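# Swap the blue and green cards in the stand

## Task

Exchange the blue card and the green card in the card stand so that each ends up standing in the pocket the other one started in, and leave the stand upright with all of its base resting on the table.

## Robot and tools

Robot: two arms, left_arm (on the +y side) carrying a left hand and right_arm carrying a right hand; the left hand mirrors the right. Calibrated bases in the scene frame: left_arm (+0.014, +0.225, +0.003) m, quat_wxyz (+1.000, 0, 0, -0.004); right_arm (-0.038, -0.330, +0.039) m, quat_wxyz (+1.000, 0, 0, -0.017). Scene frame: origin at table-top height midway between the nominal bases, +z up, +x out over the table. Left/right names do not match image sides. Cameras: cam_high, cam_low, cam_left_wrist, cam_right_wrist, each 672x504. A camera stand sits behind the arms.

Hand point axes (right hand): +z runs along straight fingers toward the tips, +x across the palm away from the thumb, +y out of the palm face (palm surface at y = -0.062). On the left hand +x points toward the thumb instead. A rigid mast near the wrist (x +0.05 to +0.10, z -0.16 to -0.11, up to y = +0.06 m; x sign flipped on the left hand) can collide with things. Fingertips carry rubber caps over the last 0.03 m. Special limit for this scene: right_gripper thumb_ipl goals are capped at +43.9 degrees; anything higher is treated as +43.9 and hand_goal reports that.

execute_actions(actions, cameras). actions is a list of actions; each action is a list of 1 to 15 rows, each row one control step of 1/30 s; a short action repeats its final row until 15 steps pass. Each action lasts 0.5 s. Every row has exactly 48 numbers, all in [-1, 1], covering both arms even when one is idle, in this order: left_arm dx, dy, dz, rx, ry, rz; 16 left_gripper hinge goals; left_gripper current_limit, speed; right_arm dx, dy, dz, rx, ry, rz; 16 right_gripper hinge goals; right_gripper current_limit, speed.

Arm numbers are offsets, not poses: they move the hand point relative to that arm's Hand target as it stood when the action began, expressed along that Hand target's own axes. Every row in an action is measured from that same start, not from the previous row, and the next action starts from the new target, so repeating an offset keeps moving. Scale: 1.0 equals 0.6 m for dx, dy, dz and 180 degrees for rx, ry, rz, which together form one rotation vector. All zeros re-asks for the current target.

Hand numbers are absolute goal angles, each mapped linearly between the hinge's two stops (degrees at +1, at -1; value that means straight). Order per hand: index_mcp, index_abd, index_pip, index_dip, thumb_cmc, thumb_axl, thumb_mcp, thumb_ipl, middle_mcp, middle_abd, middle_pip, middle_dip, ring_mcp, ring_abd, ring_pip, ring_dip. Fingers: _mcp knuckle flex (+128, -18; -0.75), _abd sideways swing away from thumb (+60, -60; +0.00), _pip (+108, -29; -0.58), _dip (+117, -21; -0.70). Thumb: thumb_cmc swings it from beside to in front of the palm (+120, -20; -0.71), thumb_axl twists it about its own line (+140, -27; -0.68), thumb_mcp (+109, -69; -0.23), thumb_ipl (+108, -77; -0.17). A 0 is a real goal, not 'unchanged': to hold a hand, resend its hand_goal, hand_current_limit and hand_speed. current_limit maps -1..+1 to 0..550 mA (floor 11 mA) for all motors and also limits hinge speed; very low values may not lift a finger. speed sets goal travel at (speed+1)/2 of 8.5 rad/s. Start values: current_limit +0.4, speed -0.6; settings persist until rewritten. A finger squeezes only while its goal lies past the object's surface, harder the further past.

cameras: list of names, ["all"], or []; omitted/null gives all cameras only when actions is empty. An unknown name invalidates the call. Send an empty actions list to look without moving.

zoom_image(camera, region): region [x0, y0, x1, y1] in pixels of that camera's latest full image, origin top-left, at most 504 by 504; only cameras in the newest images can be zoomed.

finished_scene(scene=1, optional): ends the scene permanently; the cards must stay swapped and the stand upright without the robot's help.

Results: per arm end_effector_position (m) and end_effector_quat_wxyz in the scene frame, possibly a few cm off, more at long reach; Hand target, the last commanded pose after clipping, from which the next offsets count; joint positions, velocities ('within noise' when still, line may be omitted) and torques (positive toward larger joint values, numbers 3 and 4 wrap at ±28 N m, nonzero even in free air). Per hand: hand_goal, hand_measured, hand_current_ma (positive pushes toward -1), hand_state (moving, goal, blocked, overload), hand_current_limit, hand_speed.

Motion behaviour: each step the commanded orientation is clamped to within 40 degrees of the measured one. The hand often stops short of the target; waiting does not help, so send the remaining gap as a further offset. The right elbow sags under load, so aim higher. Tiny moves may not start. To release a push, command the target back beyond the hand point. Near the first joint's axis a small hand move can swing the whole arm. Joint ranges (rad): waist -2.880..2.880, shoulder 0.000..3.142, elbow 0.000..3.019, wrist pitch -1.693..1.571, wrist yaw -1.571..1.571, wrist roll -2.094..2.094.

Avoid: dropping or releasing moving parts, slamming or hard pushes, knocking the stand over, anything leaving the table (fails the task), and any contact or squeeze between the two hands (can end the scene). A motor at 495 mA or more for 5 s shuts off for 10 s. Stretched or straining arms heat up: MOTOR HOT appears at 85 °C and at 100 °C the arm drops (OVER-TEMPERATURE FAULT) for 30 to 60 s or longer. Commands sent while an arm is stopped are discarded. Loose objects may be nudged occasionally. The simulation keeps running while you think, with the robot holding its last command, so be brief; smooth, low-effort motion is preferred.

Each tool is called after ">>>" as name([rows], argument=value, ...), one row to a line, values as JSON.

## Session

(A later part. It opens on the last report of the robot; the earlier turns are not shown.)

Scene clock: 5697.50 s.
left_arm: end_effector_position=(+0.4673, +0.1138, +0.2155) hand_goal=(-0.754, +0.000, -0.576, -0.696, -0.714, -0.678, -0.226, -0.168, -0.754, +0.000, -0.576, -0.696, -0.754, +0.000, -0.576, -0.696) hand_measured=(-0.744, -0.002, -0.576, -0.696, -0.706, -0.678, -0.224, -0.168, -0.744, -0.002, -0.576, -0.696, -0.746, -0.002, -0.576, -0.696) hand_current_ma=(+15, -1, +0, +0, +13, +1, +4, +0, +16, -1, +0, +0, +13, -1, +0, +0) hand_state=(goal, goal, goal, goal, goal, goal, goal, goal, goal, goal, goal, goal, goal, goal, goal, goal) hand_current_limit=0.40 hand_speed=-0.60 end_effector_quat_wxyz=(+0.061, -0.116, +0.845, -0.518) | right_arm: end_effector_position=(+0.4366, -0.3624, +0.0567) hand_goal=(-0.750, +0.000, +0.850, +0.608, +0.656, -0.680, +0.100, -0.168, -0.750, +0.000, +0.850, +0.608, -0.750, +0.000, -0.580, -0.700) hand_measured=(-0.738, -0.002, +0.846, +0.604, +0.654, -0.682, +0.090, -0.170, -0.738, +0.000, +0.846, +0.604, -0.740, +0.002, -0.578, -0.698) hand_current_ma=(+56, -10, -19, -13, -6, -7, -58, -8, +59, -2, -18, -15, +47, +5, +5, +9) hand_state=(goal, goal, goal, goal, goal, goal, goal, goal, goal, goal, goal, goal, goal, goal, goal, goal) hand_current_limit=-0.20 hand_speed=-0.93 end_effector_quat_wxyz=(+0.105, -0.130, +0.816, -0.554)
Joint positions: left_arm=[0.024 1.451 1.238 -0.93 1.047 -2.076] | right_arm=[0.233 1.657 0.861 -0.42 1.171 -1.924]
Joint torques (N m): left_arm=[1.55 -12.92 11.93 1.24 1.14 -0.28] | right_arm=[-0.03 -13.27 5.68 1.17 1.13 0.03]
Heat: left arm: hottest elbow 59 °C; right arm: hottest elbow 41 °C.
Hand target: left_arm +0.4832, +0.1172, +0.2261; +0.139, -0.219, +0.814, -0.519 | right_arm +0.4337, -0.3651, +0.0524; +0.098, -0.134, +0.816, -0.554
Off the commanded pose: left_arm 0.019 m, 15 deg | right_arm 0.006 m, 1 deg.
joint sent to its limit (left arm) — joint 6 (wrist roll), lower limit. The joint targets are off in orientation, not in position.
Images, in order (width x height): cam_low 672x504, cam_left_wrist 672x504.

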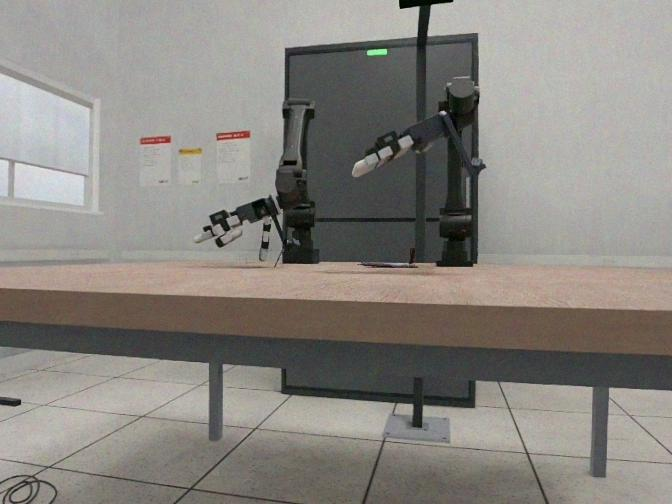

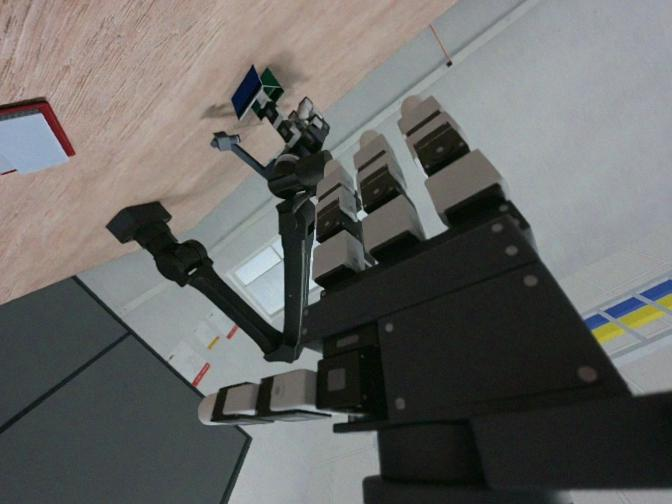

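>>> execute_actions([
  [[0,0,0,0,0,0,-0.754,0,-0.576,-0.696,-0.714,-0.678,-0.226,-0.168,-0.754,0,-0.576,-0.696,-0.754,0,-0.576,-0.696,0.4,-0.6,0,0,0,0,0,0,-0.75,0,0.85,0.609,0.657,-0.68,0.135,-0.168,-0.75,0,0.85,0.609,-0.75,0,-0.58,-0.7,-0.2,-0.95]],
], cameras=["cam_low","cam_left_wrist"])

>>> zoom_image(camera="cam_low", region=[245, 235, 285, 275])

>>> zoom_image(camera="cam_left_wrist", region=[225, 55, 325, 155])

Scene clock: 5712.17 s.
left_arm: end_effector_position=(+0.4673, +0.1138, +0.2155) hand_goal=(-0.754, +0.000, -0.576, -0.696, -0.714, -0.678, -0.226, -0.168, -0.754, +0.000, -0.576, -0.696, -0.754, +0.000, -0.576, -0.696) hand_measured=(-0.744, -0.002, -0.576, -0.696, -0.706, -0.678, -0.224, -0.168, -0.744, -0.002, -0.576, -0.696, -0.746, -0.002, -0.576, -0.696) hand_current_ma=(+15, -1, +0, +0, +13, +1, +4, +0, +16, -1, +0, +0, +13, -1, +0, +0) hand_state=(goal, goal, goal, goal, goal, goal, goal, goal, goal, goal, goal, goal, goal, goal, goal, goal) hand_current_limit=0.40 hand_speed=-0.60 end_effector_quat_wxyz=(+0.061, -0.116, +0.845, -0.518) | right_arm: end_effector_position=(+0.4366, -0.3624, +0.0567) hand_goal=(-0.750, +0.000, +0.850, +0.608, +0.656, -0.680, +0.134, -0.168, -0.750, +0.000, +0.850, +0.608, -0.750, +0.000, -0.580, -0.700) hand_measured=(-0.738, -0.002, +0.846, +0.604, +0.654, -0.682, +0.120, -0.170, -0.738, +0.000, +0.846, +0.604, -0.740, +0.002, -0.578, -0.698) hand_current_ma=(+56, -10, -19, -13, -6, -7, -73, -8, +59, -2, -18, -15, +47, +5, +5, +9) hand_state=(goal, goal, goal, goal, goal, goal, goal, goal, goal, goal, goal, goal, goal, goal, goal, goal) hand_current_limit=-0.20 hand_speed=-0.95 end_effector_quat_wxyz=(+0.105, -0.130, +0.816, -0.554)
Joint positions: left_arm=[0.024 1.451 1.238 -0.93 1.047 -2.076] | right_arm=[0.233 1.657 0.861 -0.42 1.171 -1.924]
Joint torques (N m): left_arm=[1.61 -12.98 11.95 1.21 1.15 -0.29] | right_arm=[-0.03 -13.22 5.68 1.18 1.13 0.04]
Heat: left arm: hottest elbow 59 °C; right arm: hottest elbow 40 °C.
Hand target: left_arm +0.4832, +0.1172, +0.2261; +0.139, -0.219, +0.814, -0.519 | right_arm +0.4337, -0.3652, +0.0524; +0.098, -0.134, +0.816, -0.554
Off the commanded pose: left_arm 0.019 m, 15 deg | right_arm 0.006 m, 1 deg.
joint sent to its limit (left arm) — joint 6 (wrist roll), lower limit. The joint targets are off in orientation, not in position.
Images, in order (width x height): cam_low 672x504, cam_left_wrist 672x504.

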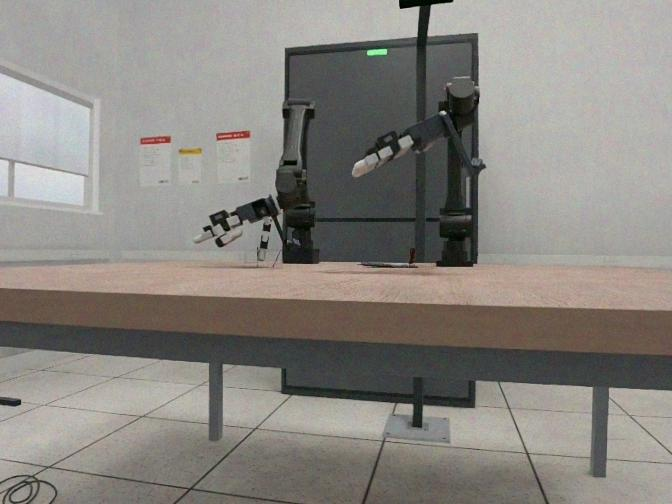

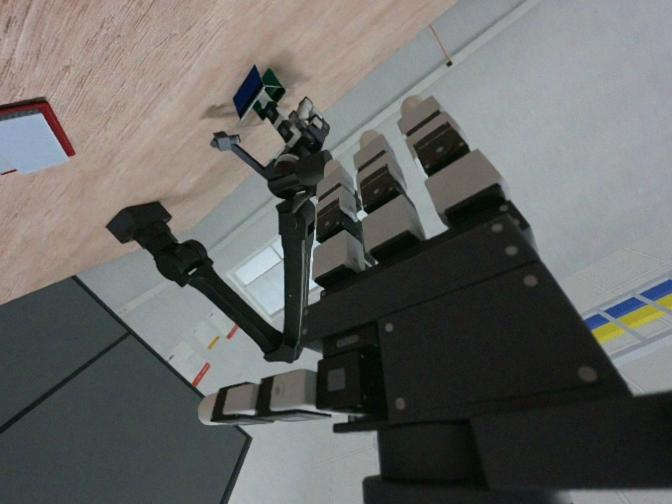

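Scaled by 12.600 from the camera's 672x504 image, which has a finer 960x720 frame.

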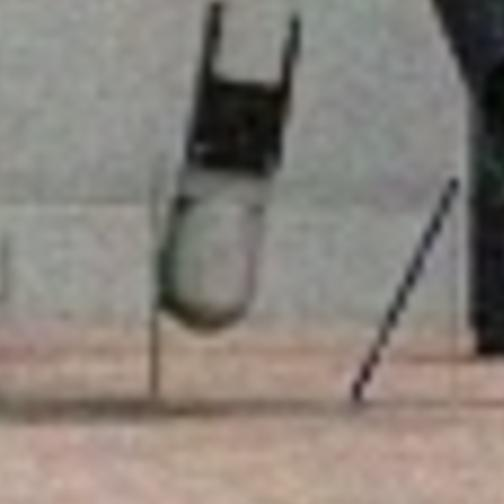

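Scaled by 5.040 from the camera's 672x504 image, which has a finer 960x720 frame.

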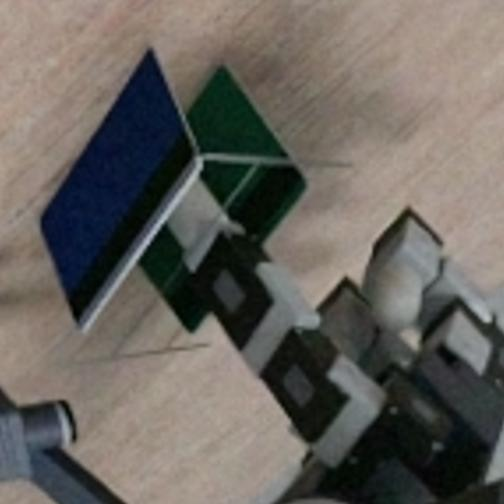

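>>> execute_actions([
  [[0,0,0,0,0,0,-0.754,0,-0.576,-0.696,-0.714,-0.678,-0.226,-0.168,-0.754,0,-0.576,-0.696,-0.754,0,-0.576,-0.696,0.4,-0.6,-0.0183,-0.0157,-0.0051,0,0,0,-0.75,0,0.85,0.609,0.657,-0.68,0.1,-0.168,-0.75,0,0.85,0.609,-0.75,0,-0.58,-0.7,-0.2,-0.95]],
  [[0,0,0,0,0,0,-0.754,0,-0.576,-0.696,-0.714,-0.678,-0.226,-0.168,-0.754,0,-0.576,-0.696,-0.754,0,-0.576,-0.696,0.4,-0.6,-0.0185,-0.0234,-0.0082,0,0,0,-0.75,0,0.85,0.609,0.657,-0.68,0.1,-0.168,-0.75,0,0.85,0.609,-0.75,0,-0.58,-0.7,-0.2,-0.95]],
], cameras=["cam_low","cam_left_wrist"])

>>> zoom_image(camera="cam_low", region=[245, 235, 285, 275])

Scene clock: 5732.27 s.
left_arm: end_effector_position=(+0.4673, +0.1138, +0.2155) hand_goal=(-0.754, +0.000, -0.576, -0.696, -0.714, -0.678, -0.226, -0.168, -0.754, +0.000, -0.576, -0.696, -0.754, +0.000, -0.576, -0.696) hand_measured=(-0.744, -0.002, -0.576, -0.696, -0.706, -0.678, -0.224, -0.168, -0.744, -0.002, -0.576, -0.696, -0.746, -0.002, -0.576, -0.696) hand_current_ma=(+15, -1, +0, +0, +13, +1, +4, +0, +16, -1, +0, +0, +13, -1, +0, +0) hand_state=(goal, goal, goal, goal, goal, goal, goal, goal, goal, goal, goal, goal, goal, goal, goal, goal) hand_current_limit=0.40 hand_speed=-0.60 end_effector_quat_wxyz=(+0.061, -0.116, +0.845, -0.518) | right_arm: end_effector_position=(+0.4351, -0.3627, +0.0624) hand_goal=(-0.750, +0.000, +0.850, +0.608, +0.656, -0.680, +0.100, -0.168, -0.750, +0.000, +0.850, +0.608, -0.750, +0.000, -0.580, -0.700) hand_measured=(-0.738, -0.002, +0.846, +0.604, +0.654, -0.682, +0.102, -0.170, -0.738, +0.000, +0.846, +0.604, -0.740, +0.002, -0.578, -0.698) hand_current_ma=(+56, -10, -19, -13, -6, -7, +9, -8, +59, -2, -18, -15, +47, +5, +5, +9) hand_state=(goal, goal, goal, goal, goal, goal, goal, goal, goal, goal, goal, goal, goal, goal, goal, goal) hand_current_limit=-0.20 hand_speed=-0.95 end_effector_quat_wxyz=(+0.085, -0.143, +0.816, -0.554)
Joint positions: left_arm=[0.024 1.451 1.238 -0.93 1.047 -2.076] | right_arm=[0.233 1.657 0.894 -0.5 1.171 -1.924]
Joint torques (N m): left_arm=[1.73 -12.81 11.92 1.22 1.15 -0.28] | right_arm=[0.32 -13.98 9.46 0.64 1.2 0.12]
Heat: left arm: hottest elbow 59 °C; right arm: hottest elbow 40 °C.
Hand target: left_arm +0.4832, +0.1172, +0.2261; +0.139, -0.219, +0.814, -0.519 | right_arm +0.4546, -0.3591, +0.0774; +0.098, -0.134, +0.816, -0.554
Off the commanded pose: left_arm 0.019 m, 15 deg | right_arm 0.025 m, 2 deg.
joint sent to its limit (left arm) — joint 6 (wrist roll), lower limit. The joint targets are off in orientation, not in position.
Images, in order (width x height): cam_low 672x504, cam_left_wrist 672x504.

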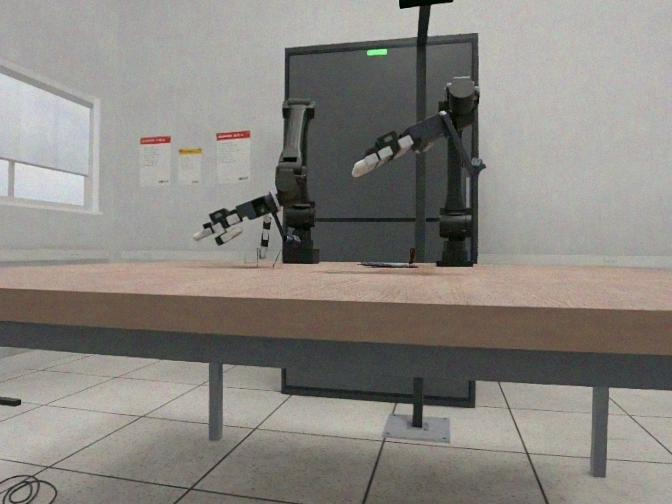

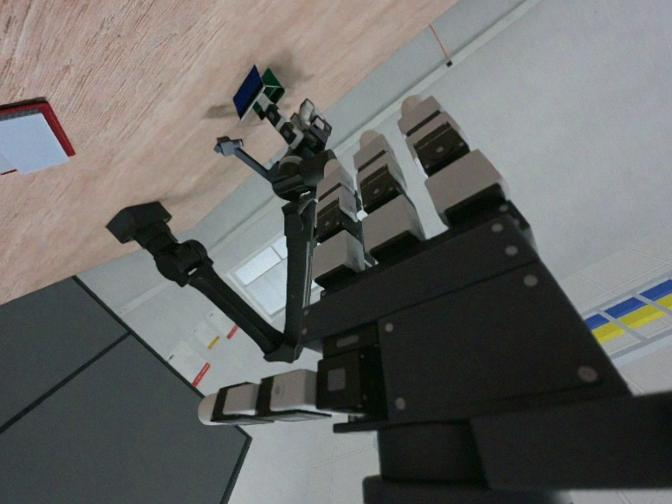

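Scaled by 12.600 from the camera's 672x504 image, which has a finer 960x720 frame.

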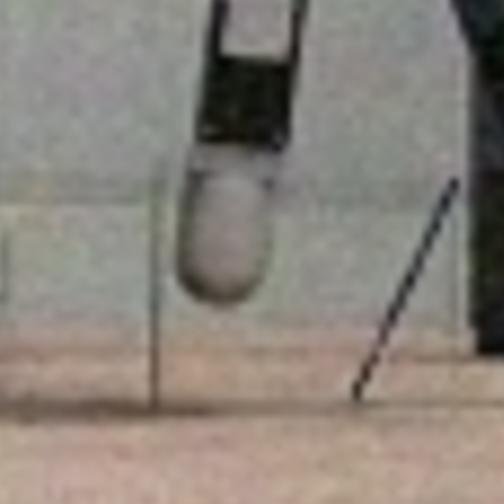

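>>> execute_actions([
  [[0,0,0,0,0,0,-0.754,0,-0.576,-0.696,-0.714,-0.678,-0.226,-0.168,-0.754,0,-0.576,-0.696,-0.754,0,-0.576,-0.696,0.4,-0.6,-0.0059,-0.0317,-0.0104,0,0,0,-0.75,0,0.85,0.609,0.657,-0.68,0.09,-0.168,-0.75,0,0.85,0.609,-0.75,0,-0.58,-0.7,0,-0.9]],
], cameras=["cam_low","cam_left_wrist","cam_high"])

>>> zoom_image(camera="cam_low", region=[245, 235, 285, 275])

>>> zoom_image(camera="cam_left_wrist", region=[235, 55, 305, 125])

>>> zoom_image(camera="cam_high", region=[170, 215, 240, 285])

Scene clock: 5746.67 s.
left_arm: end_effector_position=(+0.4673, +0.1138, +0.2155) hand_goal=(-0.754, +0.000, -0.576, -0.696, -0.714, -0.678, -0.226, -0.168, -0.754, +0.000, -0.576, -0.696, -0.754, +0.000, -0.576, -0.696) hand_measured=(-0.744, -0.002, -0.576, -0.696, -0.706, -0.678, -0.224, -0.168, -0.744, -0.002, -0.576, -0.696, -0.746, -0.002, -0.576, -0.696) hand_current_ma=(+15, -1, +0, +0, +13, +1, +4, +0, +16, -1, +0, +0, +13, -1, +0, +0) hand_state=(goal, goal, goal, goal, goal, goal, goal, goal, goal, goal, goal, goal, goal, goal, goal, goal) hand_current_limit=0.40 hand_speed=-0.60 end_effector_quat_wxyz=(+0.061, -0.116, +0.845, -0.518) | right_arm: end_effector_position=(+0.4372, -0.3623, +0.0732) hand_goal=(-0.750, +0.000, +0.850, +0.608, +0.656, -0.680, +0.090, -0.168, -0.750, +0.000, +0.850, +0.608, -0.750, +0.000, -0.580, -0.700) hand_measured=(-0.738, -0.002, +0.846, +0.604, +0.654, -0.682, +0.092, -0.170, -0.738, +0.000, +0.846, +0.604, -0.740, +0.002, -0.578, -0.698) hand_current_ma=(+56, -10, -19, -13, -6, -7, +9, -8, +59, -2, -18, -15, +47, +5, +5, +9) hand_state=(goal, goal, goal, goal, goal, goal, goal, goal, goal, goal, goal, goal, goal, goal, goal, goal) hand_current_limit=0.00 hand_speed=-0.90 end_effector_quat_wxyz=(+0.078, -0.148, +0.815, -0.554)
Joint positions: left_arm=[0.024 1.451 1.238 -0.93 1.047 -2.076] | right_arm=[0.233 1.646 0.921 -0.555 1.171 -1.925]
Joint torques (N m): left_arm=[1.73 -12.86 11.93 1.22 1.15 -0.29] | right_arm=[0.21 -15.74 9.7 0.69 1.19 0.08]
Heat: left arm: hottest elbow 59 °C; right arm: hottest elbow 44 °C.
Hand target: left_arm +0.4832, +0.1172, +0.2261; +0.139, -0.219, +0.814, -0.519 | right_arm +0.4582, -0.3592, +0.0974; +0.098, -0.134, +0.816, -0.554
Off the commanded pose: left_arm 0.019 m, 15 deg | right_arm 0.032 m, 3 deg.
joint sent to its limit (left arm) — joint 6 (wrist roll), lower limit. The joint targets are off in orientation, not in position.
Images, in order (width x height): cam_high 672x504, cam_low 672x504, cam_left_wrist 672x504.

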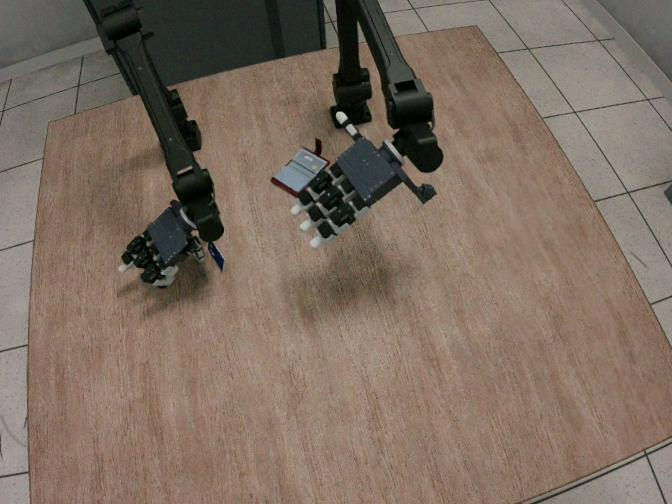

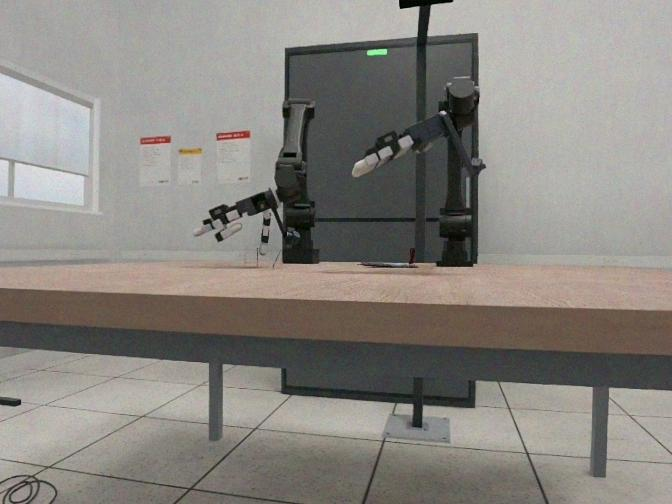

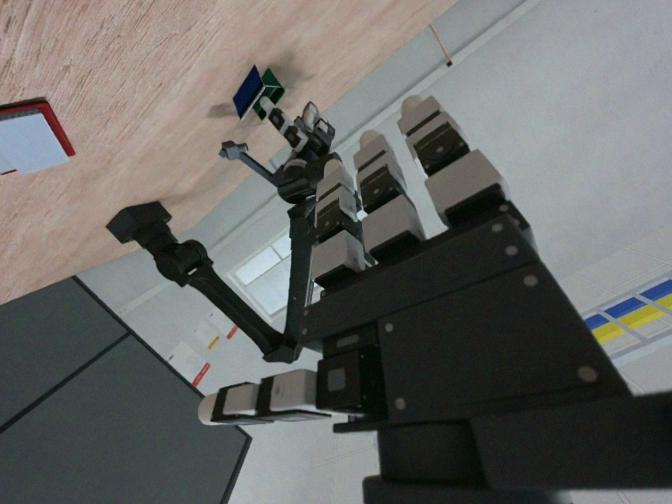

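Scaled by 12.600 from the camera's 672x504 image, which has a finer 960x720 frame.

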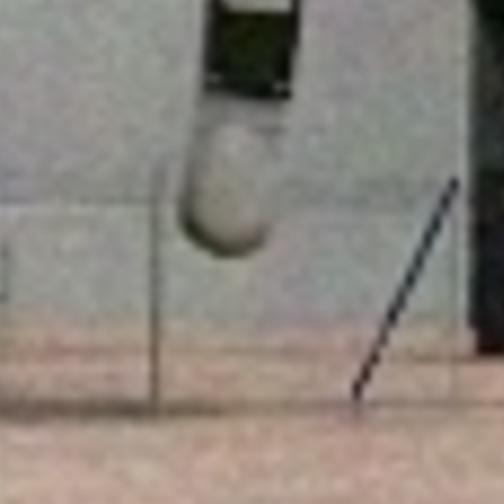

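Scaled by 7.200 from the camera's 672x504 image, which has a finer 960x720 frame.

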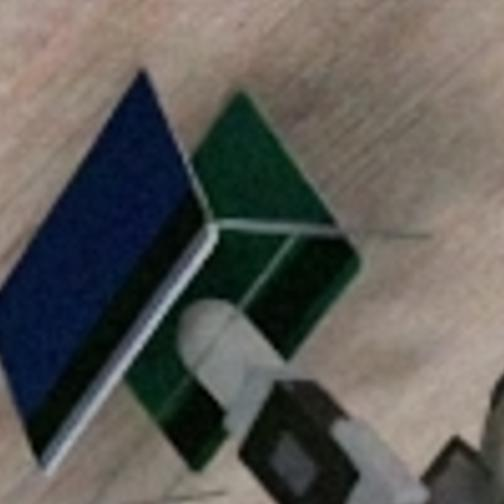

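Scaled by 7.200 from the camera's 672x504 image, which has a finer 960x720 frame.

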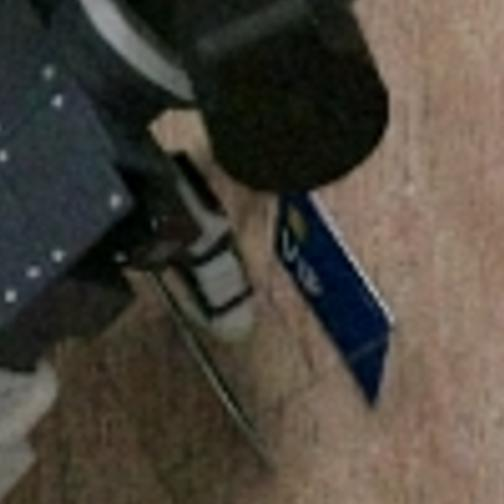

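>>> execute_actions([
  [[0,0,0,0,0,0,-0.754,0,-0.576,-0.696,-0.714,-0.678,-0.226,-0.168,-0.754,0,-0.576,-0.696,-0.754,0,-0.576,-0.696,0.4,-0.6,-0.0025,-0.0142,-0.0047,0,0,0,-0.4,0,0.65,0.3,0.657,-0.68,0.09,-0.168,-0.4,0,0.65,0.3,-0.75,0,-0.58,-0.7,0,-0.6]],
  [[0,0,0,0,0,0,-0.754,0,-0.576,-0.696,-0.714,-0.678,-0.226,-0.168,-0.754,0,-0.576,-0.696,-0.754,0,-0.576,-0.696,0.4,-0.6,0,0,0,0,0,0,-0.223,0,0.528,-0.18,0.657,-0.68,0.09,-0.168,-0.223,0,0.528,-0.18,-0.75,0,-0.58,-0.7,0,-0.6]],
], cameras=["cam_low"])

>>> zoom_image(camera="cam_low", region=[225, 220, 285, 280])

Scene clock: 5764.40 s.
left_arm: end_effector_position=(+0.4673, +0.1138, +0.2155) hand_goal=(-0.754, +0.000, -0.576, -0.696, -0.714, -0.678, -0.226, -0.168, -0.754, +0.000, -0.576, -0.696, -0.754, +0.000, -0.576, -0.696) hand_measured=(-0.744, -0.002, -0.576, -0.696, -0.706, -0.678, -0.224, -0.168, -0.744, -0.002, -0.576, -0.696, -0.746, -0.002, -0.576, -0.696) hand_current_ma=(+15, -1, +0, +0, +13, +1, +4, +0, +16, -1, +0, +0, +13, -1, +0, +0) hand_state=(goal, goal, goal, goal, goal, goal, goal, goal, goal, goal, goal, goal, goal, goal, goal, goal) hand_current_limit=0.40 hand_speed=-0.60 end_effector_quat_wxyz=(+0.061, -0.116, +0.845, -0.518) | right_arm: end_effector_position=(+0.4384, -0.3620, +0.0808) hand_goal=(-0.224, +0.000, +0.528, -0.180, +0.656, -0.680, +0.090, -0.168, -0.224, +0.000, +0.528, -0.180, -0.750, +0.000, -0.580, -0.700) hand_measured=(-0.224, -0.002, +0.528, -0.178, +0.654, -0.682, +0.092, -0.170, -0.224, +0.000, +0.528, -0.178, -0.740, +0.002, -0.578, -0.698) hand_current_ma=(+1, -10, +3, +9, -6, -7, +8, -8, +1, -2, +3, +10, +47, +5, +5, +9) hand_state=(goal, goal, goal, goal, goal, goal, goal, goal, goal, goal, goal, goal, goal, goal, goal, goal) hand_current_limit=0.00 hand_speed=-0.60 end_effector_quat_wxyz=(+0.077, -0.149, +0.815, -0.554)
Joint positions: left_arm=[0.024 1.451 1.238 -0.93 1.047 -2.076] | right_arm=[0.233 1.635 0.933 -0.58 1.171 -1.925]
Joint torques (N m): left_arm=[1.61 -12.92 11.9 1.24 1.14 -0.29] | right_arm=[0.15 -15.79 9.91 0.49 1.14 0.07]
Heat: left arm: hottest elbow 59 °C; right arm: hottest elbow 47 °C.
Hand target: left_arm +0.4832, +0.1172, +0.2261; +0.139, -0.219, +0.814, -0.519 | right_arm +0.4596, -0.3592, +0.1064; +0.098, -0.134, +0.816, -0.554
Off the commanded pose: left_arm 0.019 m, 15 deg | right_arm 0.033 m, 3 deg.
joint sent to its limit (left arm) — joint 6 (wrist roll), lower limit. The joint targets are off in orientation, not in position.
Images, in order (width x height): cam_low 672x504.

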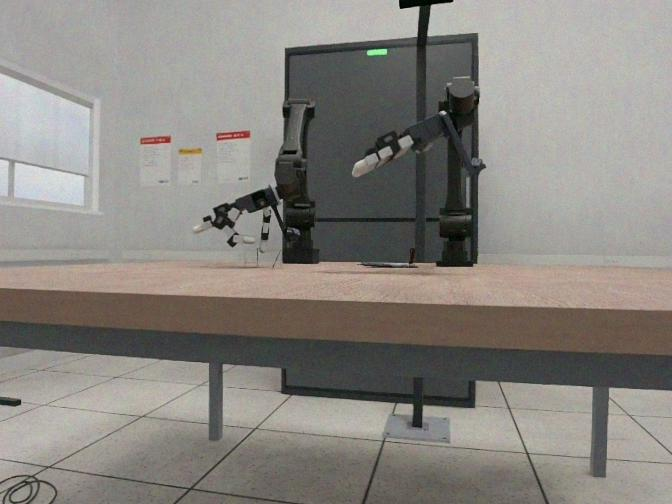

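Scaled by 8.400 from the camera's 672x504 image, which has a finer 960x720 frame.

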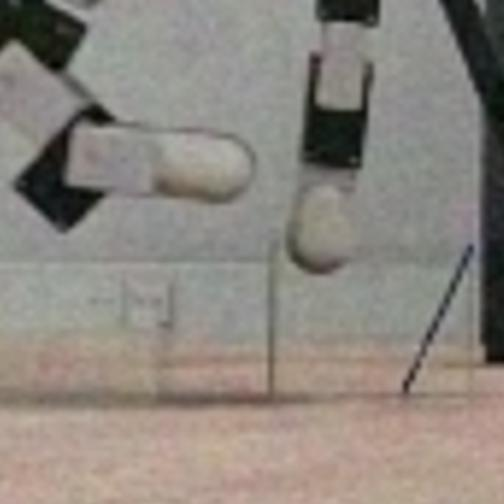

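>>> execute_actions([
  [[0,0,0,0,0,0,-0.754,0,-0.576,-0.696,-0.714,-0.678,-0.226,-0.168,-0.754,0,-0.576,-0.696,-0.754,0,-0.576,-0.696,0.4,-0.6,0,0,0,0,0,0,-0.142,0,0.447,-0.403,0.657,-0.68,0.09,-0.168,-0.142,0,0.447,-0.403,-0.75,0,-0.58,-0.7,0,-0.85]],
  [[0,0,0,0,0,0,-0.754,0,-0.576,-0.696,-0.714,-0.678,-0.226,-0.168,-0.754,0,-0.576,-0.696,-0.754,0,-0.576,-0.696,0.4,-0.6,0,0,0,0,0,0,-0.06,0,0.366,-0.626,0.657,-0.68,0.09,-0.168,-0.06,0,0.366,-0.626,-0.75,0,-0.58,-0.7,0,-0.85]],
], cameras=["cam_low","cam_left_wrist"])

>>> zoom_image(camera="cam_low", region=[225, 220, 285, 280])

>>> zoom_image(camera="cam_left_wrist", region=[235, 55, 325, 145])

Scene clock: 5784.03 s.
left_arm: end_effector_position=(+0.4673, +0.1138, +0.2155) hand_goal=(-0.754, +0.000, -0.576, -0.696, -0.714, -0.678, -0.226, -0.168, -0.754, +0.000, -0.576, -0.696, -0.754, +0.000, -0.576, -0.696) hand_measured=(-0.744, -0.002, -0.576, -0.696, -0.706, -0.678, -0.224, -0.168, -0.744, -0.002, -0.576, -0.696, -0.746, -0.002, -0.576, -0.696) hand_current_ma=(+15, -1, +0, +0, +13, +1, +4, +0, +16, -1, +0, +0, +13, -1, +0, +0) hand_state=(goal, goal, goal, goal, goal, goal, goal, goal, goal, goal, goal, goal, goal, goal, goal, goal) hand_current_limit=0.40 hand_speed=-0.60 end_effector_quat_wxyz=(+0.061, -0.116, +0.845, -0.518) | right_arm: end_effector_position=(+0.4391, -0.3619, +0.0816) hand_goal=(-0.060, +0.000, +0.366, -0.626, +0.656, -0.680, +0.090, -0.168, -0.060, +0.000, +0.366, -0.626, -0.750, +0.000, -0.580, -0.700) hand_measured=(-0.060, -0.002, +0.368, -0.624, +0.654, -0.682, +0.092, -0.170, -0.062, +0.000, +0.366, -0.624, -0.740, +0.002, -0.578, -0.698) hand_current_ma=(+0, -7, +4, +10, -6, -7, +8, -8, -4, -2, +3, +11, +47, +5, +5, +9) hand_state=(goal, goal, goal, goal, goal, goal, goal, goal, goal, goal, goal, goal, goal, goal, goal, goal) hand_current_limit=0.00 hand_speed=-0.85 end_effector_quat_wxyz=(+0.078, -0.148, +0.815, -0.554)
Joint positions: left_arm=[0.024 1.451 1.238 -0.93 1.047 -2.076] | right_arm=[0.233 1.634 0.934 -0.58 1.171 -1.925]
Joint torques (N m): left_arm=[1.61 -12.86 11.93 1.2 1.14 -0.28] | right_arm=[0.15 -15.74 9.84 0.49 1.11 0.07]
Heat: left arm: hottest elbow 59 °C; right arm: hottest elbow 50 °C.
Hand target: left_arm +0.4832, +0.1172, +0.2261; +0.139, -0.219, +0.814, -0.519 | right_arm +0.4597, -0.3592, +0.1064; +0.098, -0.134, +0.816, -0.554
Off the commanded pose: left_arm 0.019 m, 15 deg | right_arm 0.032 m, 3 deg.
joint sent to its limit (left arm) — joint 6 (wrist roll), lower limit. The joint targets are off in orientation, not in position.
Images, in order (width x height): cam_low 672x504, cam_left_wrist 672x504.

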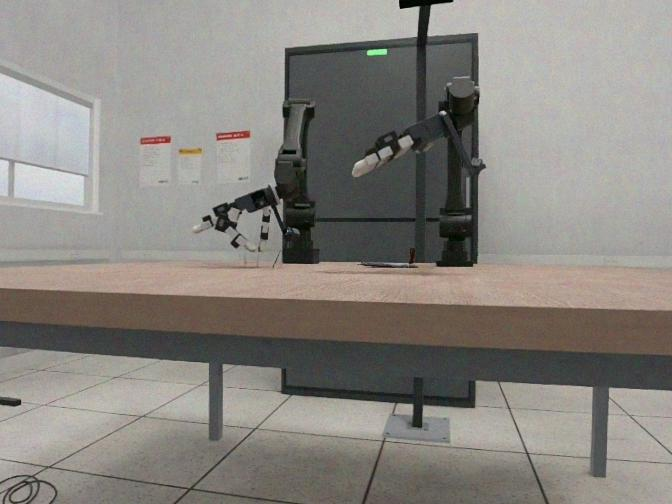

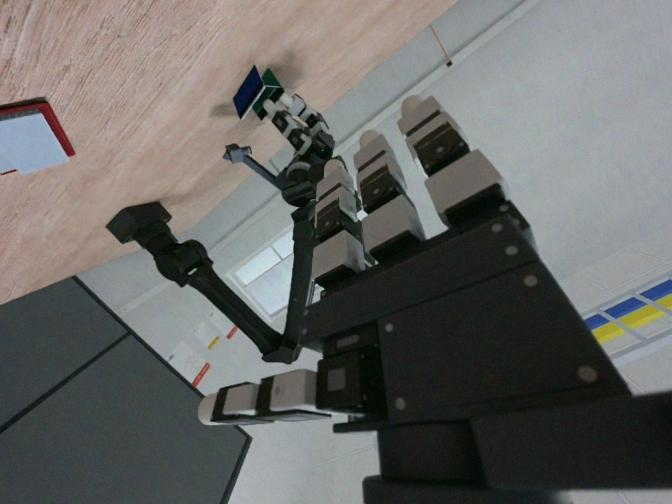

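Scaled by 8.400 from the camera's 672x504 image, which has a finer 960x720 frame.

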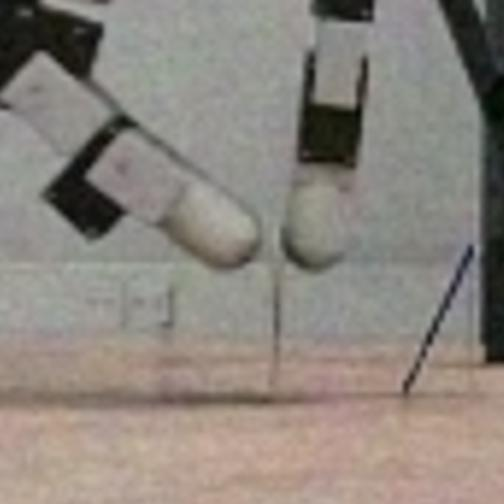

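Scaled by 5.600 from the camera's 672x504 image, which has a finer 960x720 frame.

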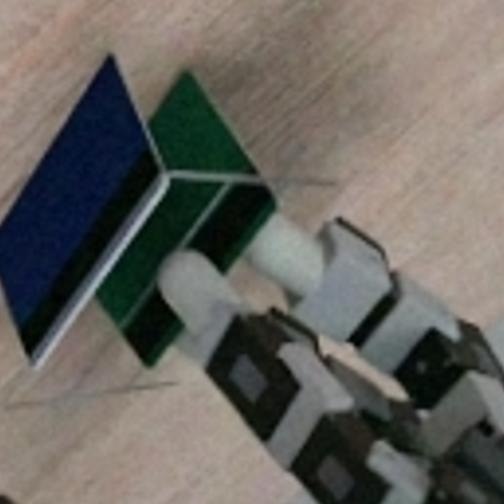

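>>> execute_actions([
  [[0,0,0,0,0,0,-0.754,0,-0.576,-0.696,-0.714,-0.678,-0.226,-0.168,-0.754,0,-0.576,-0.696,-0.754,0,-0.576,-0.696,0.4,-0.6,0,0,0,0,0,0,0.06,0,0.32,-0.66,0.657,-0.68,0.125,-0.168,0.06,0,0.32,-0.66,-0.75,0,-0.58,-0.7,-0.2,-0.93]],
  [[0,0,0,0,0,0,-0.754,0,-0.576,-0.696,-0.714,-0.678,-0.226,-0.168,-0.754,0,-0.576,-0.696,-0.754,0,-0.576,-0.696,0.4,-0.6,0,0,0,0,0,0,0.12,0,0.30,-0.66,0.657,-0.68,0.15,-0.168,0.12,0,0.30,-0.66,-0.75,0,-0.58,-0.7,-0.2,-0.93]],
], cameras=["cam_low","cam_left_wrist"])

>>> zoom_image(camera="cam_low", region=[235, 235, 280, 280])

>>> zoom_image(camera="cam_left_wrist", region=[235, 55, 325, 145])

Scene clock: 5800.70 s.
left_arm: end_effector_position=(+0.4673, +0.1138, +0.2155) hand_goal=(-0.754, +0.000, -0.576, -0.696, -0.714, -0.678, -0.226, -0.168, -0.754, +0.000, -0.576, -0.696, -0.754, +0.000, -0.576, -0.696) hand_measured=(-0.744, -0.002, -0.576, -0.696, -0.706, -0.678, -0.224, -0.168, -0.744, -0.002, -0.576, -0.696, -0.746, -0.002, -0.576, -0.696) hand_current_ma=(+15, -1, +0, +0, +13, +1, +4, +0, +16, -1, +0, +0, +13, -1, +0, +0) hand_state=(goal, goal, goal, goal, goal, goal, goal, goal, goal, goal, goal, goal, goal, goal, goal, goal) hand_current_limit=0.40 hand_speed=-0.60 end_effector_quat_wxyz=(+0.061, -0.116, +0.845, -0.518) | right_arm: end_effector_position=(+0.4392, -0.3619, +0.0820) hand_goal=(+0.120, +0.000, +0.300, -0.660, +0.656, -0.680, +0.150, -0.168, +0.120, +0.000, +0.300, -0.660, -0.750, +0.000, -0.580, -0.700) hand_measured=(+0.022, -0.002, +0.290, -0.666, +0.654, -0.682, +0.104, -0.182, +0.020, +0.000, +0.292, -0.666, -0.740, +0.002, -0.578, -0.698) hand_current_ma=(-220, -7, -42, -23, -7, -7, -220, -81, -220, -2, -34, -22, +47, +5, +5, +9) hand_state=(blocked, goal, goal, goal, goal, goal, blocked, goal, blocked, goal, goal, goal, goal, goal, goal, goal) hand_current_limit=-0.20 hand_speed=-0.93 end_effector_quat_wxyz=(+0.078, -0.148, +0.815, -0.555)
Joint positions: left_arm=[0.024 1.451 1.238 -0.93 1.047 -2.076] | right_arm=[0.233 1.634 0.934 -0.58 1.171 -1.925]
Joint torques (N m): left_arm=[1.55 -12.86 11.96 1.22 1.15 -0.28] | right_arm=[0.09 -15.62 9.85 0.5 1.08 0.07]
Heat: left arm: hottest elbow 59 °C; right arm: hottest elbow 49 °C.
Hand target: left_arm +0.4832, +0.1172, +0.2261; +0.139, -0.219, +0.814, -0.519 | right_arm +0.4597, -0.3591, +0.1065; +0.098, -0.134, +0.816, -0.554
Off the commanded pose: left_arm 0.019 m, 15 deg | right_arm 0.032 m, 3 deg.
joint sent to its limit (left arm) — joint 6 (wrist roll), lower limit. The joint targets are off in orientation, not in position.
Images, in order (width x height): cam_low 672x504, cam_left_wrist 672x504.

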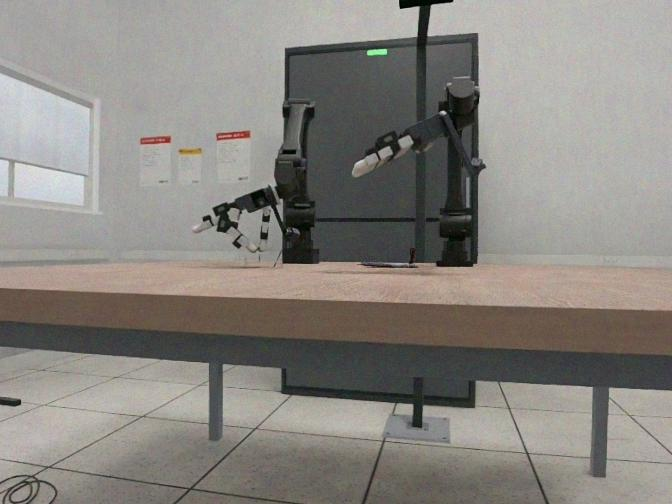

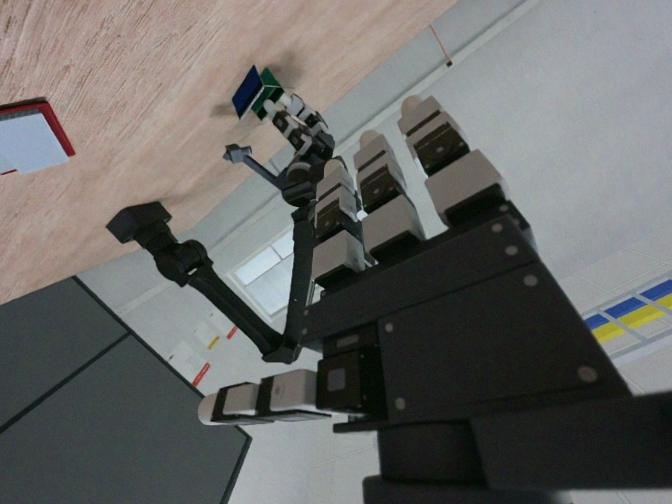

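Scaled by 11.200 from the camera's 672x504 image, which has a finer 960x720 frame.

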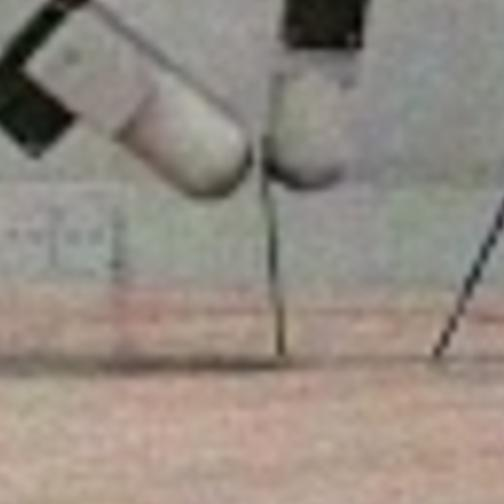

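Scaled by 5.600 from the camera's 672x504 image, which has a finer 960x720 frame.

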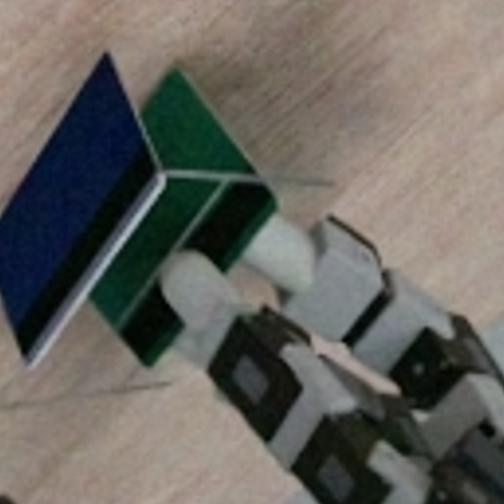

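>>> execute_actions([
  [[0,0,0,0,0,0,-0.754,0,-0.576,-0.696,-0.714,-0.678,-0.226,-0.168,-0.754,0,-0.576,-0.696,-0.754,0,-0.576,-0.696,0.4,-0.6,-0.0018,-0.0235,-0.0087,0,0,0,0.12,0,0.30,-0.66,0.657,-0.68,0.15,-0.168,0.12,0,0.30,-0.66,-0.75,0,-0.58,-0.7,-0.2,-0.93]],
  [[0,0,0,0,0,0,-0.754,0,-0.576,-0.696,-0.714,-0.678,-0.226,-0.168,-0.754,0,-0.576,-0.696,-0.754,0,-0.576,-0.696,0.4,-0.6,-0.0018,-0.0235,-0.0087,0,0,0,0.12,0,0.30,-0.66,0.657,-0.68,0.15,-0.168,0.12,0,0.30,-0.66,-0.75,0,-0.58,-0.7,-0.2,-0.93]],
], cameras=["cam_low","cam_left_wrist"])

>>> zoom_image(camera="cam_low", region=[230, 225, 285, 280])

>>> zoom_image(camera="cam_left_wrist", region=[235, 55, 325, 145])

Scene clock: 5817.27 s.
left_arm: end_effector_position=(+0.4673, +0.1138, +0.2155) hand_goal=(-0.754, +0.000, -0.576, -0.696, -0.714, -0.678, -0.226, -0.168, -0.754, +0.000, -0.576, -0.696, -0.754, +0.000, -0.576, -0.696) hand_measured=(-0.744, -0.002, -0.576, -0.696, -0.706, -0.678, -0.224, -0.168, -0.744, -0.002, -0.576, -0.696, -0.746, -0.002, -0.576, -0.696) hand_current_ma=(+15, -1, +0, +0, +13, +1, +4, +0, +16, -1, +0, +0, +13, -1, +0, +0) hand_state=(goal, goal, goal, goal, goal, goal, goal, goal, goal, goal, goal, goal, goal, goal, goal, goal) hand_current_limit=0.40 hand_speed=-0.60 end_effector_quat_wxyz=(+0.061, -0.116, +0.845, -0.518) | right_arm: end_effector_position=(+0.4385, -0.3619, +0.1060) hand_goal=(+0.120, +0.000, +0.300, -0.660, +0.656, -0.680, +0.150, -0.168, +0.120, +0.000, +0.300, -0.660, -0.750, +0.000, -0.580, -0.700) hand_measured=(+0.032, -0.002, +0.284, -0.668, +0.654, -0.682, +0.100, -0.184, +0.030, +0.000, +0.286, -0.668, -0.740, +0.002, -0.578, -0.698) hand_current_ma=(-220, -7, -65, -29, -9, -7, -220, -100, -220, -2, -63, -33, +47, +5, +5, +9) hand_state=(blocked, goal, goal, goal, goal, goal, blocked, goal, blocked, goal, goal, goal, goal, goal, goal, goal) hand_current_limit=-0.20 hand_speed=-0.93 end_effector_quat_wxyz=(+0.073, -0.152, +0.815, -0.554)
Joint positions: left_arm=[0.024 1.451 1.238 -0.93 1.047 -2.076] | right_arm=[0.233 1.594 0.966 -0.662 1.17 -1.927]
Joint torques (N m): left_arm=[1.67 -12.81 11.93 1.21 1.14 -0.28] | right_arm=[0.03 -15.85 10.74 0.58 1.13 0.06]
Heat: left arm: hottest elbow 59 °C; right arm: hottest elbow 49 °C.
Hand target: left_arm +0.4832, +0.1172, +0.2261; +0.139, -0.219, +0.814, -0.519 | right_arm +0.4616, -0.3592, +0.1365; +0.098, -0.134, +0.816, -0.554
Off the commanded pose: left_arm 0.019 m, 15 deg | right_arm 0.038 m, 3 deg.
joint sent to its limit (left arm) — joint 6 (wrist roll), lower limit. The joint targets are off in orientation, not in position.
Images, in order (width x height): cam_low 672x504, cam_left_wrist 672x504.

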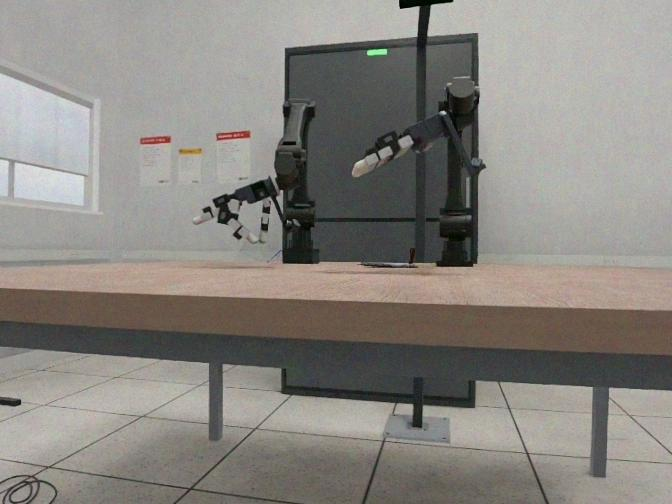

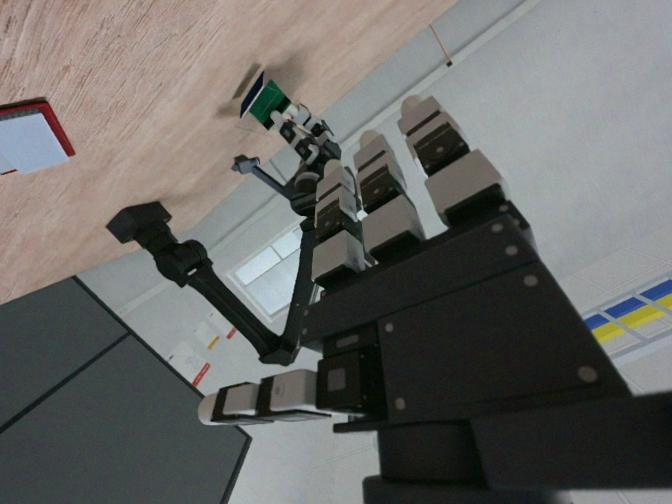

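Scaled by 9.164 from the camera's 672x504 image, which has a finer 960x720 frame.

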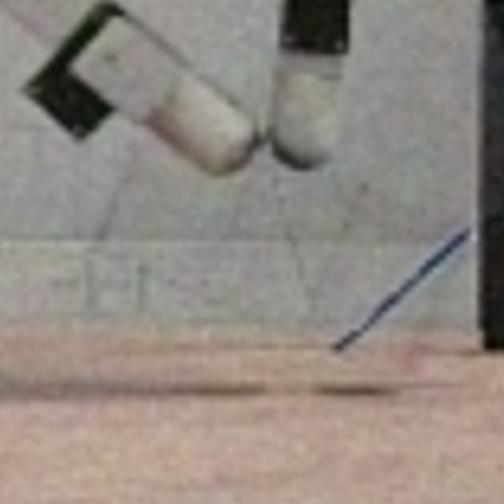

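Scaled by 5.600 from the camera's 672x504 image, which has a finer 960x720 frame.

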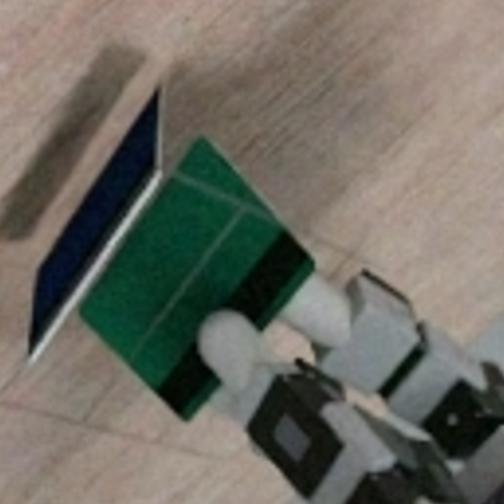

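>>> execute_actions([
  [[0,0,0,0,0,0,-0.754,0,-0.576,-0.696,-0.714,-0.678,-0.226,-0.168,-0.754,0,-0.576,-0.696,-0.754,0,-0.576,-0.696,0.4,-0.6,0.0179,0.0253,0.0034,0,0,0,0.12,0,0.30,-0.66,0.657,-0.68,0.15,-0.168,0.12,0,0.30,-0.66,-0.75,0,-0.58,-0.7,-0.2,-0.93]],
  [[0,0,0,0,0,0,-0.754,0,-0.576,-0.696,-0.714,-0.678,-0.226,-0.168,-0.754,0,-0.576,-0.696,-0.754,0,-0.576,-0.696,0.4,-0.6,0.018,0.033,0.0065,0,0,0,0.12,0,0.30,-0.66,0.657,-0.68,0.15,-0.168,0.12,0,0.30,-0.66,-0.75,0,-0.58,-0.7,-0.2,-0.93]],
], cameras=["cam_low","cam_left_wrist"])

>>> zoom_image(camera="cam_low", region=[230, 225, 285, 280])

>>> zoom_image(camera="cam_left_wrist", region=[235, 55, 325, 145])

Scene clock: 5840.30 s.
left_arm: end_effector_position=(+0.4673, +0.1138, +0.2155) hand_goal=(-0.754, +0.000, -0.576, -0.696, -0.714, -0.678, -0.226, -0.168, -0.754, +0.000, -0.576, -0.696, -0.754, +0.000, -0.576, -0.696) hand_measured=(-0.744, -0.002, -0.576, -0.696, -0.706, -0.678, -0.224, -0.168, -0.744, -0.002, -0.576, -0.696, -0.746, -0.002, -0.576, -0.696) hand_current_ma=(+15, -1, +0, +0, +13, +1, +4, +0, +16, -1, +0, +0, +13, -1, +0, +0) hand_state=(goal, goal, goal, goal, goal, goal, goal, goal, goal, goal, goal, goal, goal, goal, goal, goal) hand_current_limit=0.40 hand_speed=-0.60 end_effector_quat_wxyz=(+0.061, -0.116, +0.845, -0.518) | right_arm: end_effector_position=(+0.4354, -0.3625, +0.0969) hand_goal=(+0.120, +0.000, +0.300, -0.660, +0.656, -0.680, +0.150, -0.168, +0.120, +0.000, +0.300, -0.660, -0.750, +0.000, -0.580, -0.700) hand_measured=(+0.032, -0.002, +0.282, -0.668, +0.654, -0.682, +0.100, -0.184, +0.044, +0.000, +0.286, -0.668, -0.740, +0.002, -0.578, -0.698) hand_current_ma=(-220, -6, -79, -37, -12, -7, -220, -100, -220, -2, -63, -33, +47, +5, +5, +9) hand_state=(blocked, goal, goal, goal, goal, goal, blocked, goal, blocked, goal, goal, goal, goal, goal, goal, goal) hand_current_limit=-0.20 hand_speed=-0.93 end_effector_quat_wxyz=(+0.083, -0.143, +0.816, -0.554)
Joint positions: left_arm=[0.024 1.451 1.238 -0.93 1.047 -2.076] | right_arm=[0.233 1.594 0.932 -0.611 1.17 -1.918]
Joint torques (N m): left_arm=[1.67 -12.86 11.93 1.21 1.14 -0.29] | right_arm=[0.85 -14.56 6.27 1.74 1.26 0.28]
Heat: left arm: hottest elbow 59 °C; right arm: hottest elbow 54 °C.
Hand target: left_arm +0.4832, +0.1172, +0.2261; +0.139, -0.219, +0.814, -0.519 | right_arm +0.4392, -0.3592, +0.1016; +0.098, -0.134, +0.816, -0.554
Off the commanded pose: left_arm 0.019 m, 15 deg | right_arm 0.007 m, 2 deg.
joint sent to its limit (left arm) — joint 6 (wrist roll), lower limit. The joint targets are off in orientation, not in position.
Images, in order (width x height): cam_low 672x504, cam_left_wrist 672x504.

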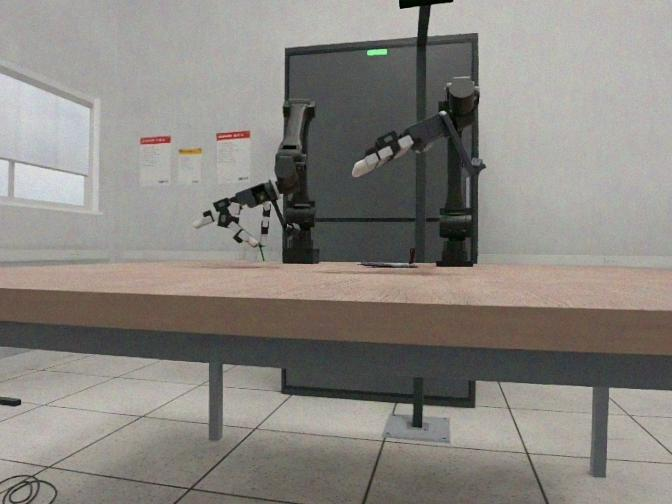

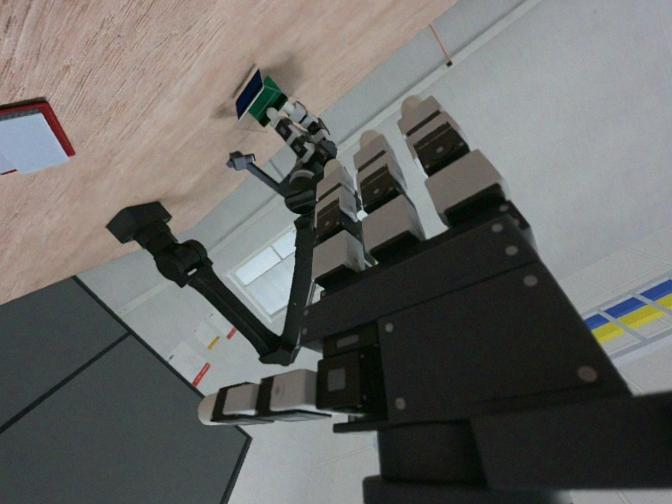

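Scaled by 9.164 from the camera's 672x504 image, which has a finer 960x720 frame.

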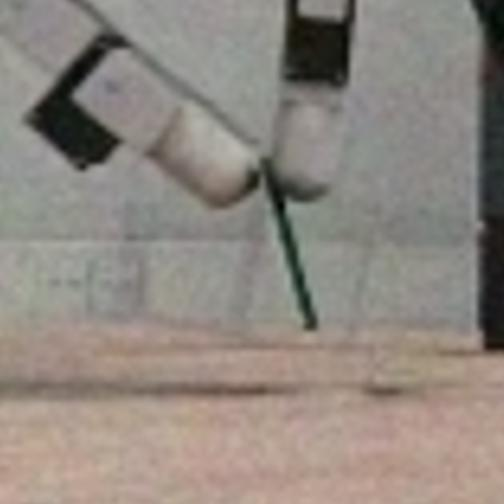

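Scaled by 5.600 from the camera's 672x504 image, which has a finer 960x720 frame.

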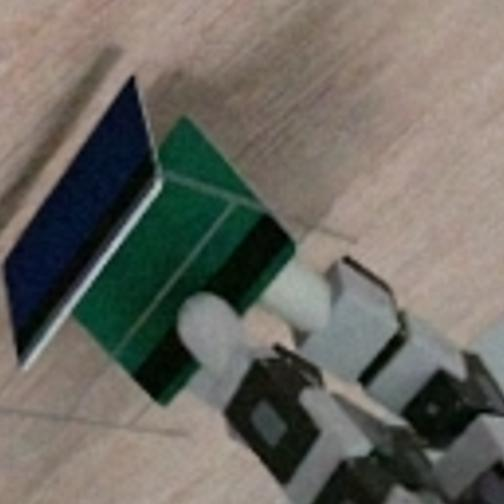

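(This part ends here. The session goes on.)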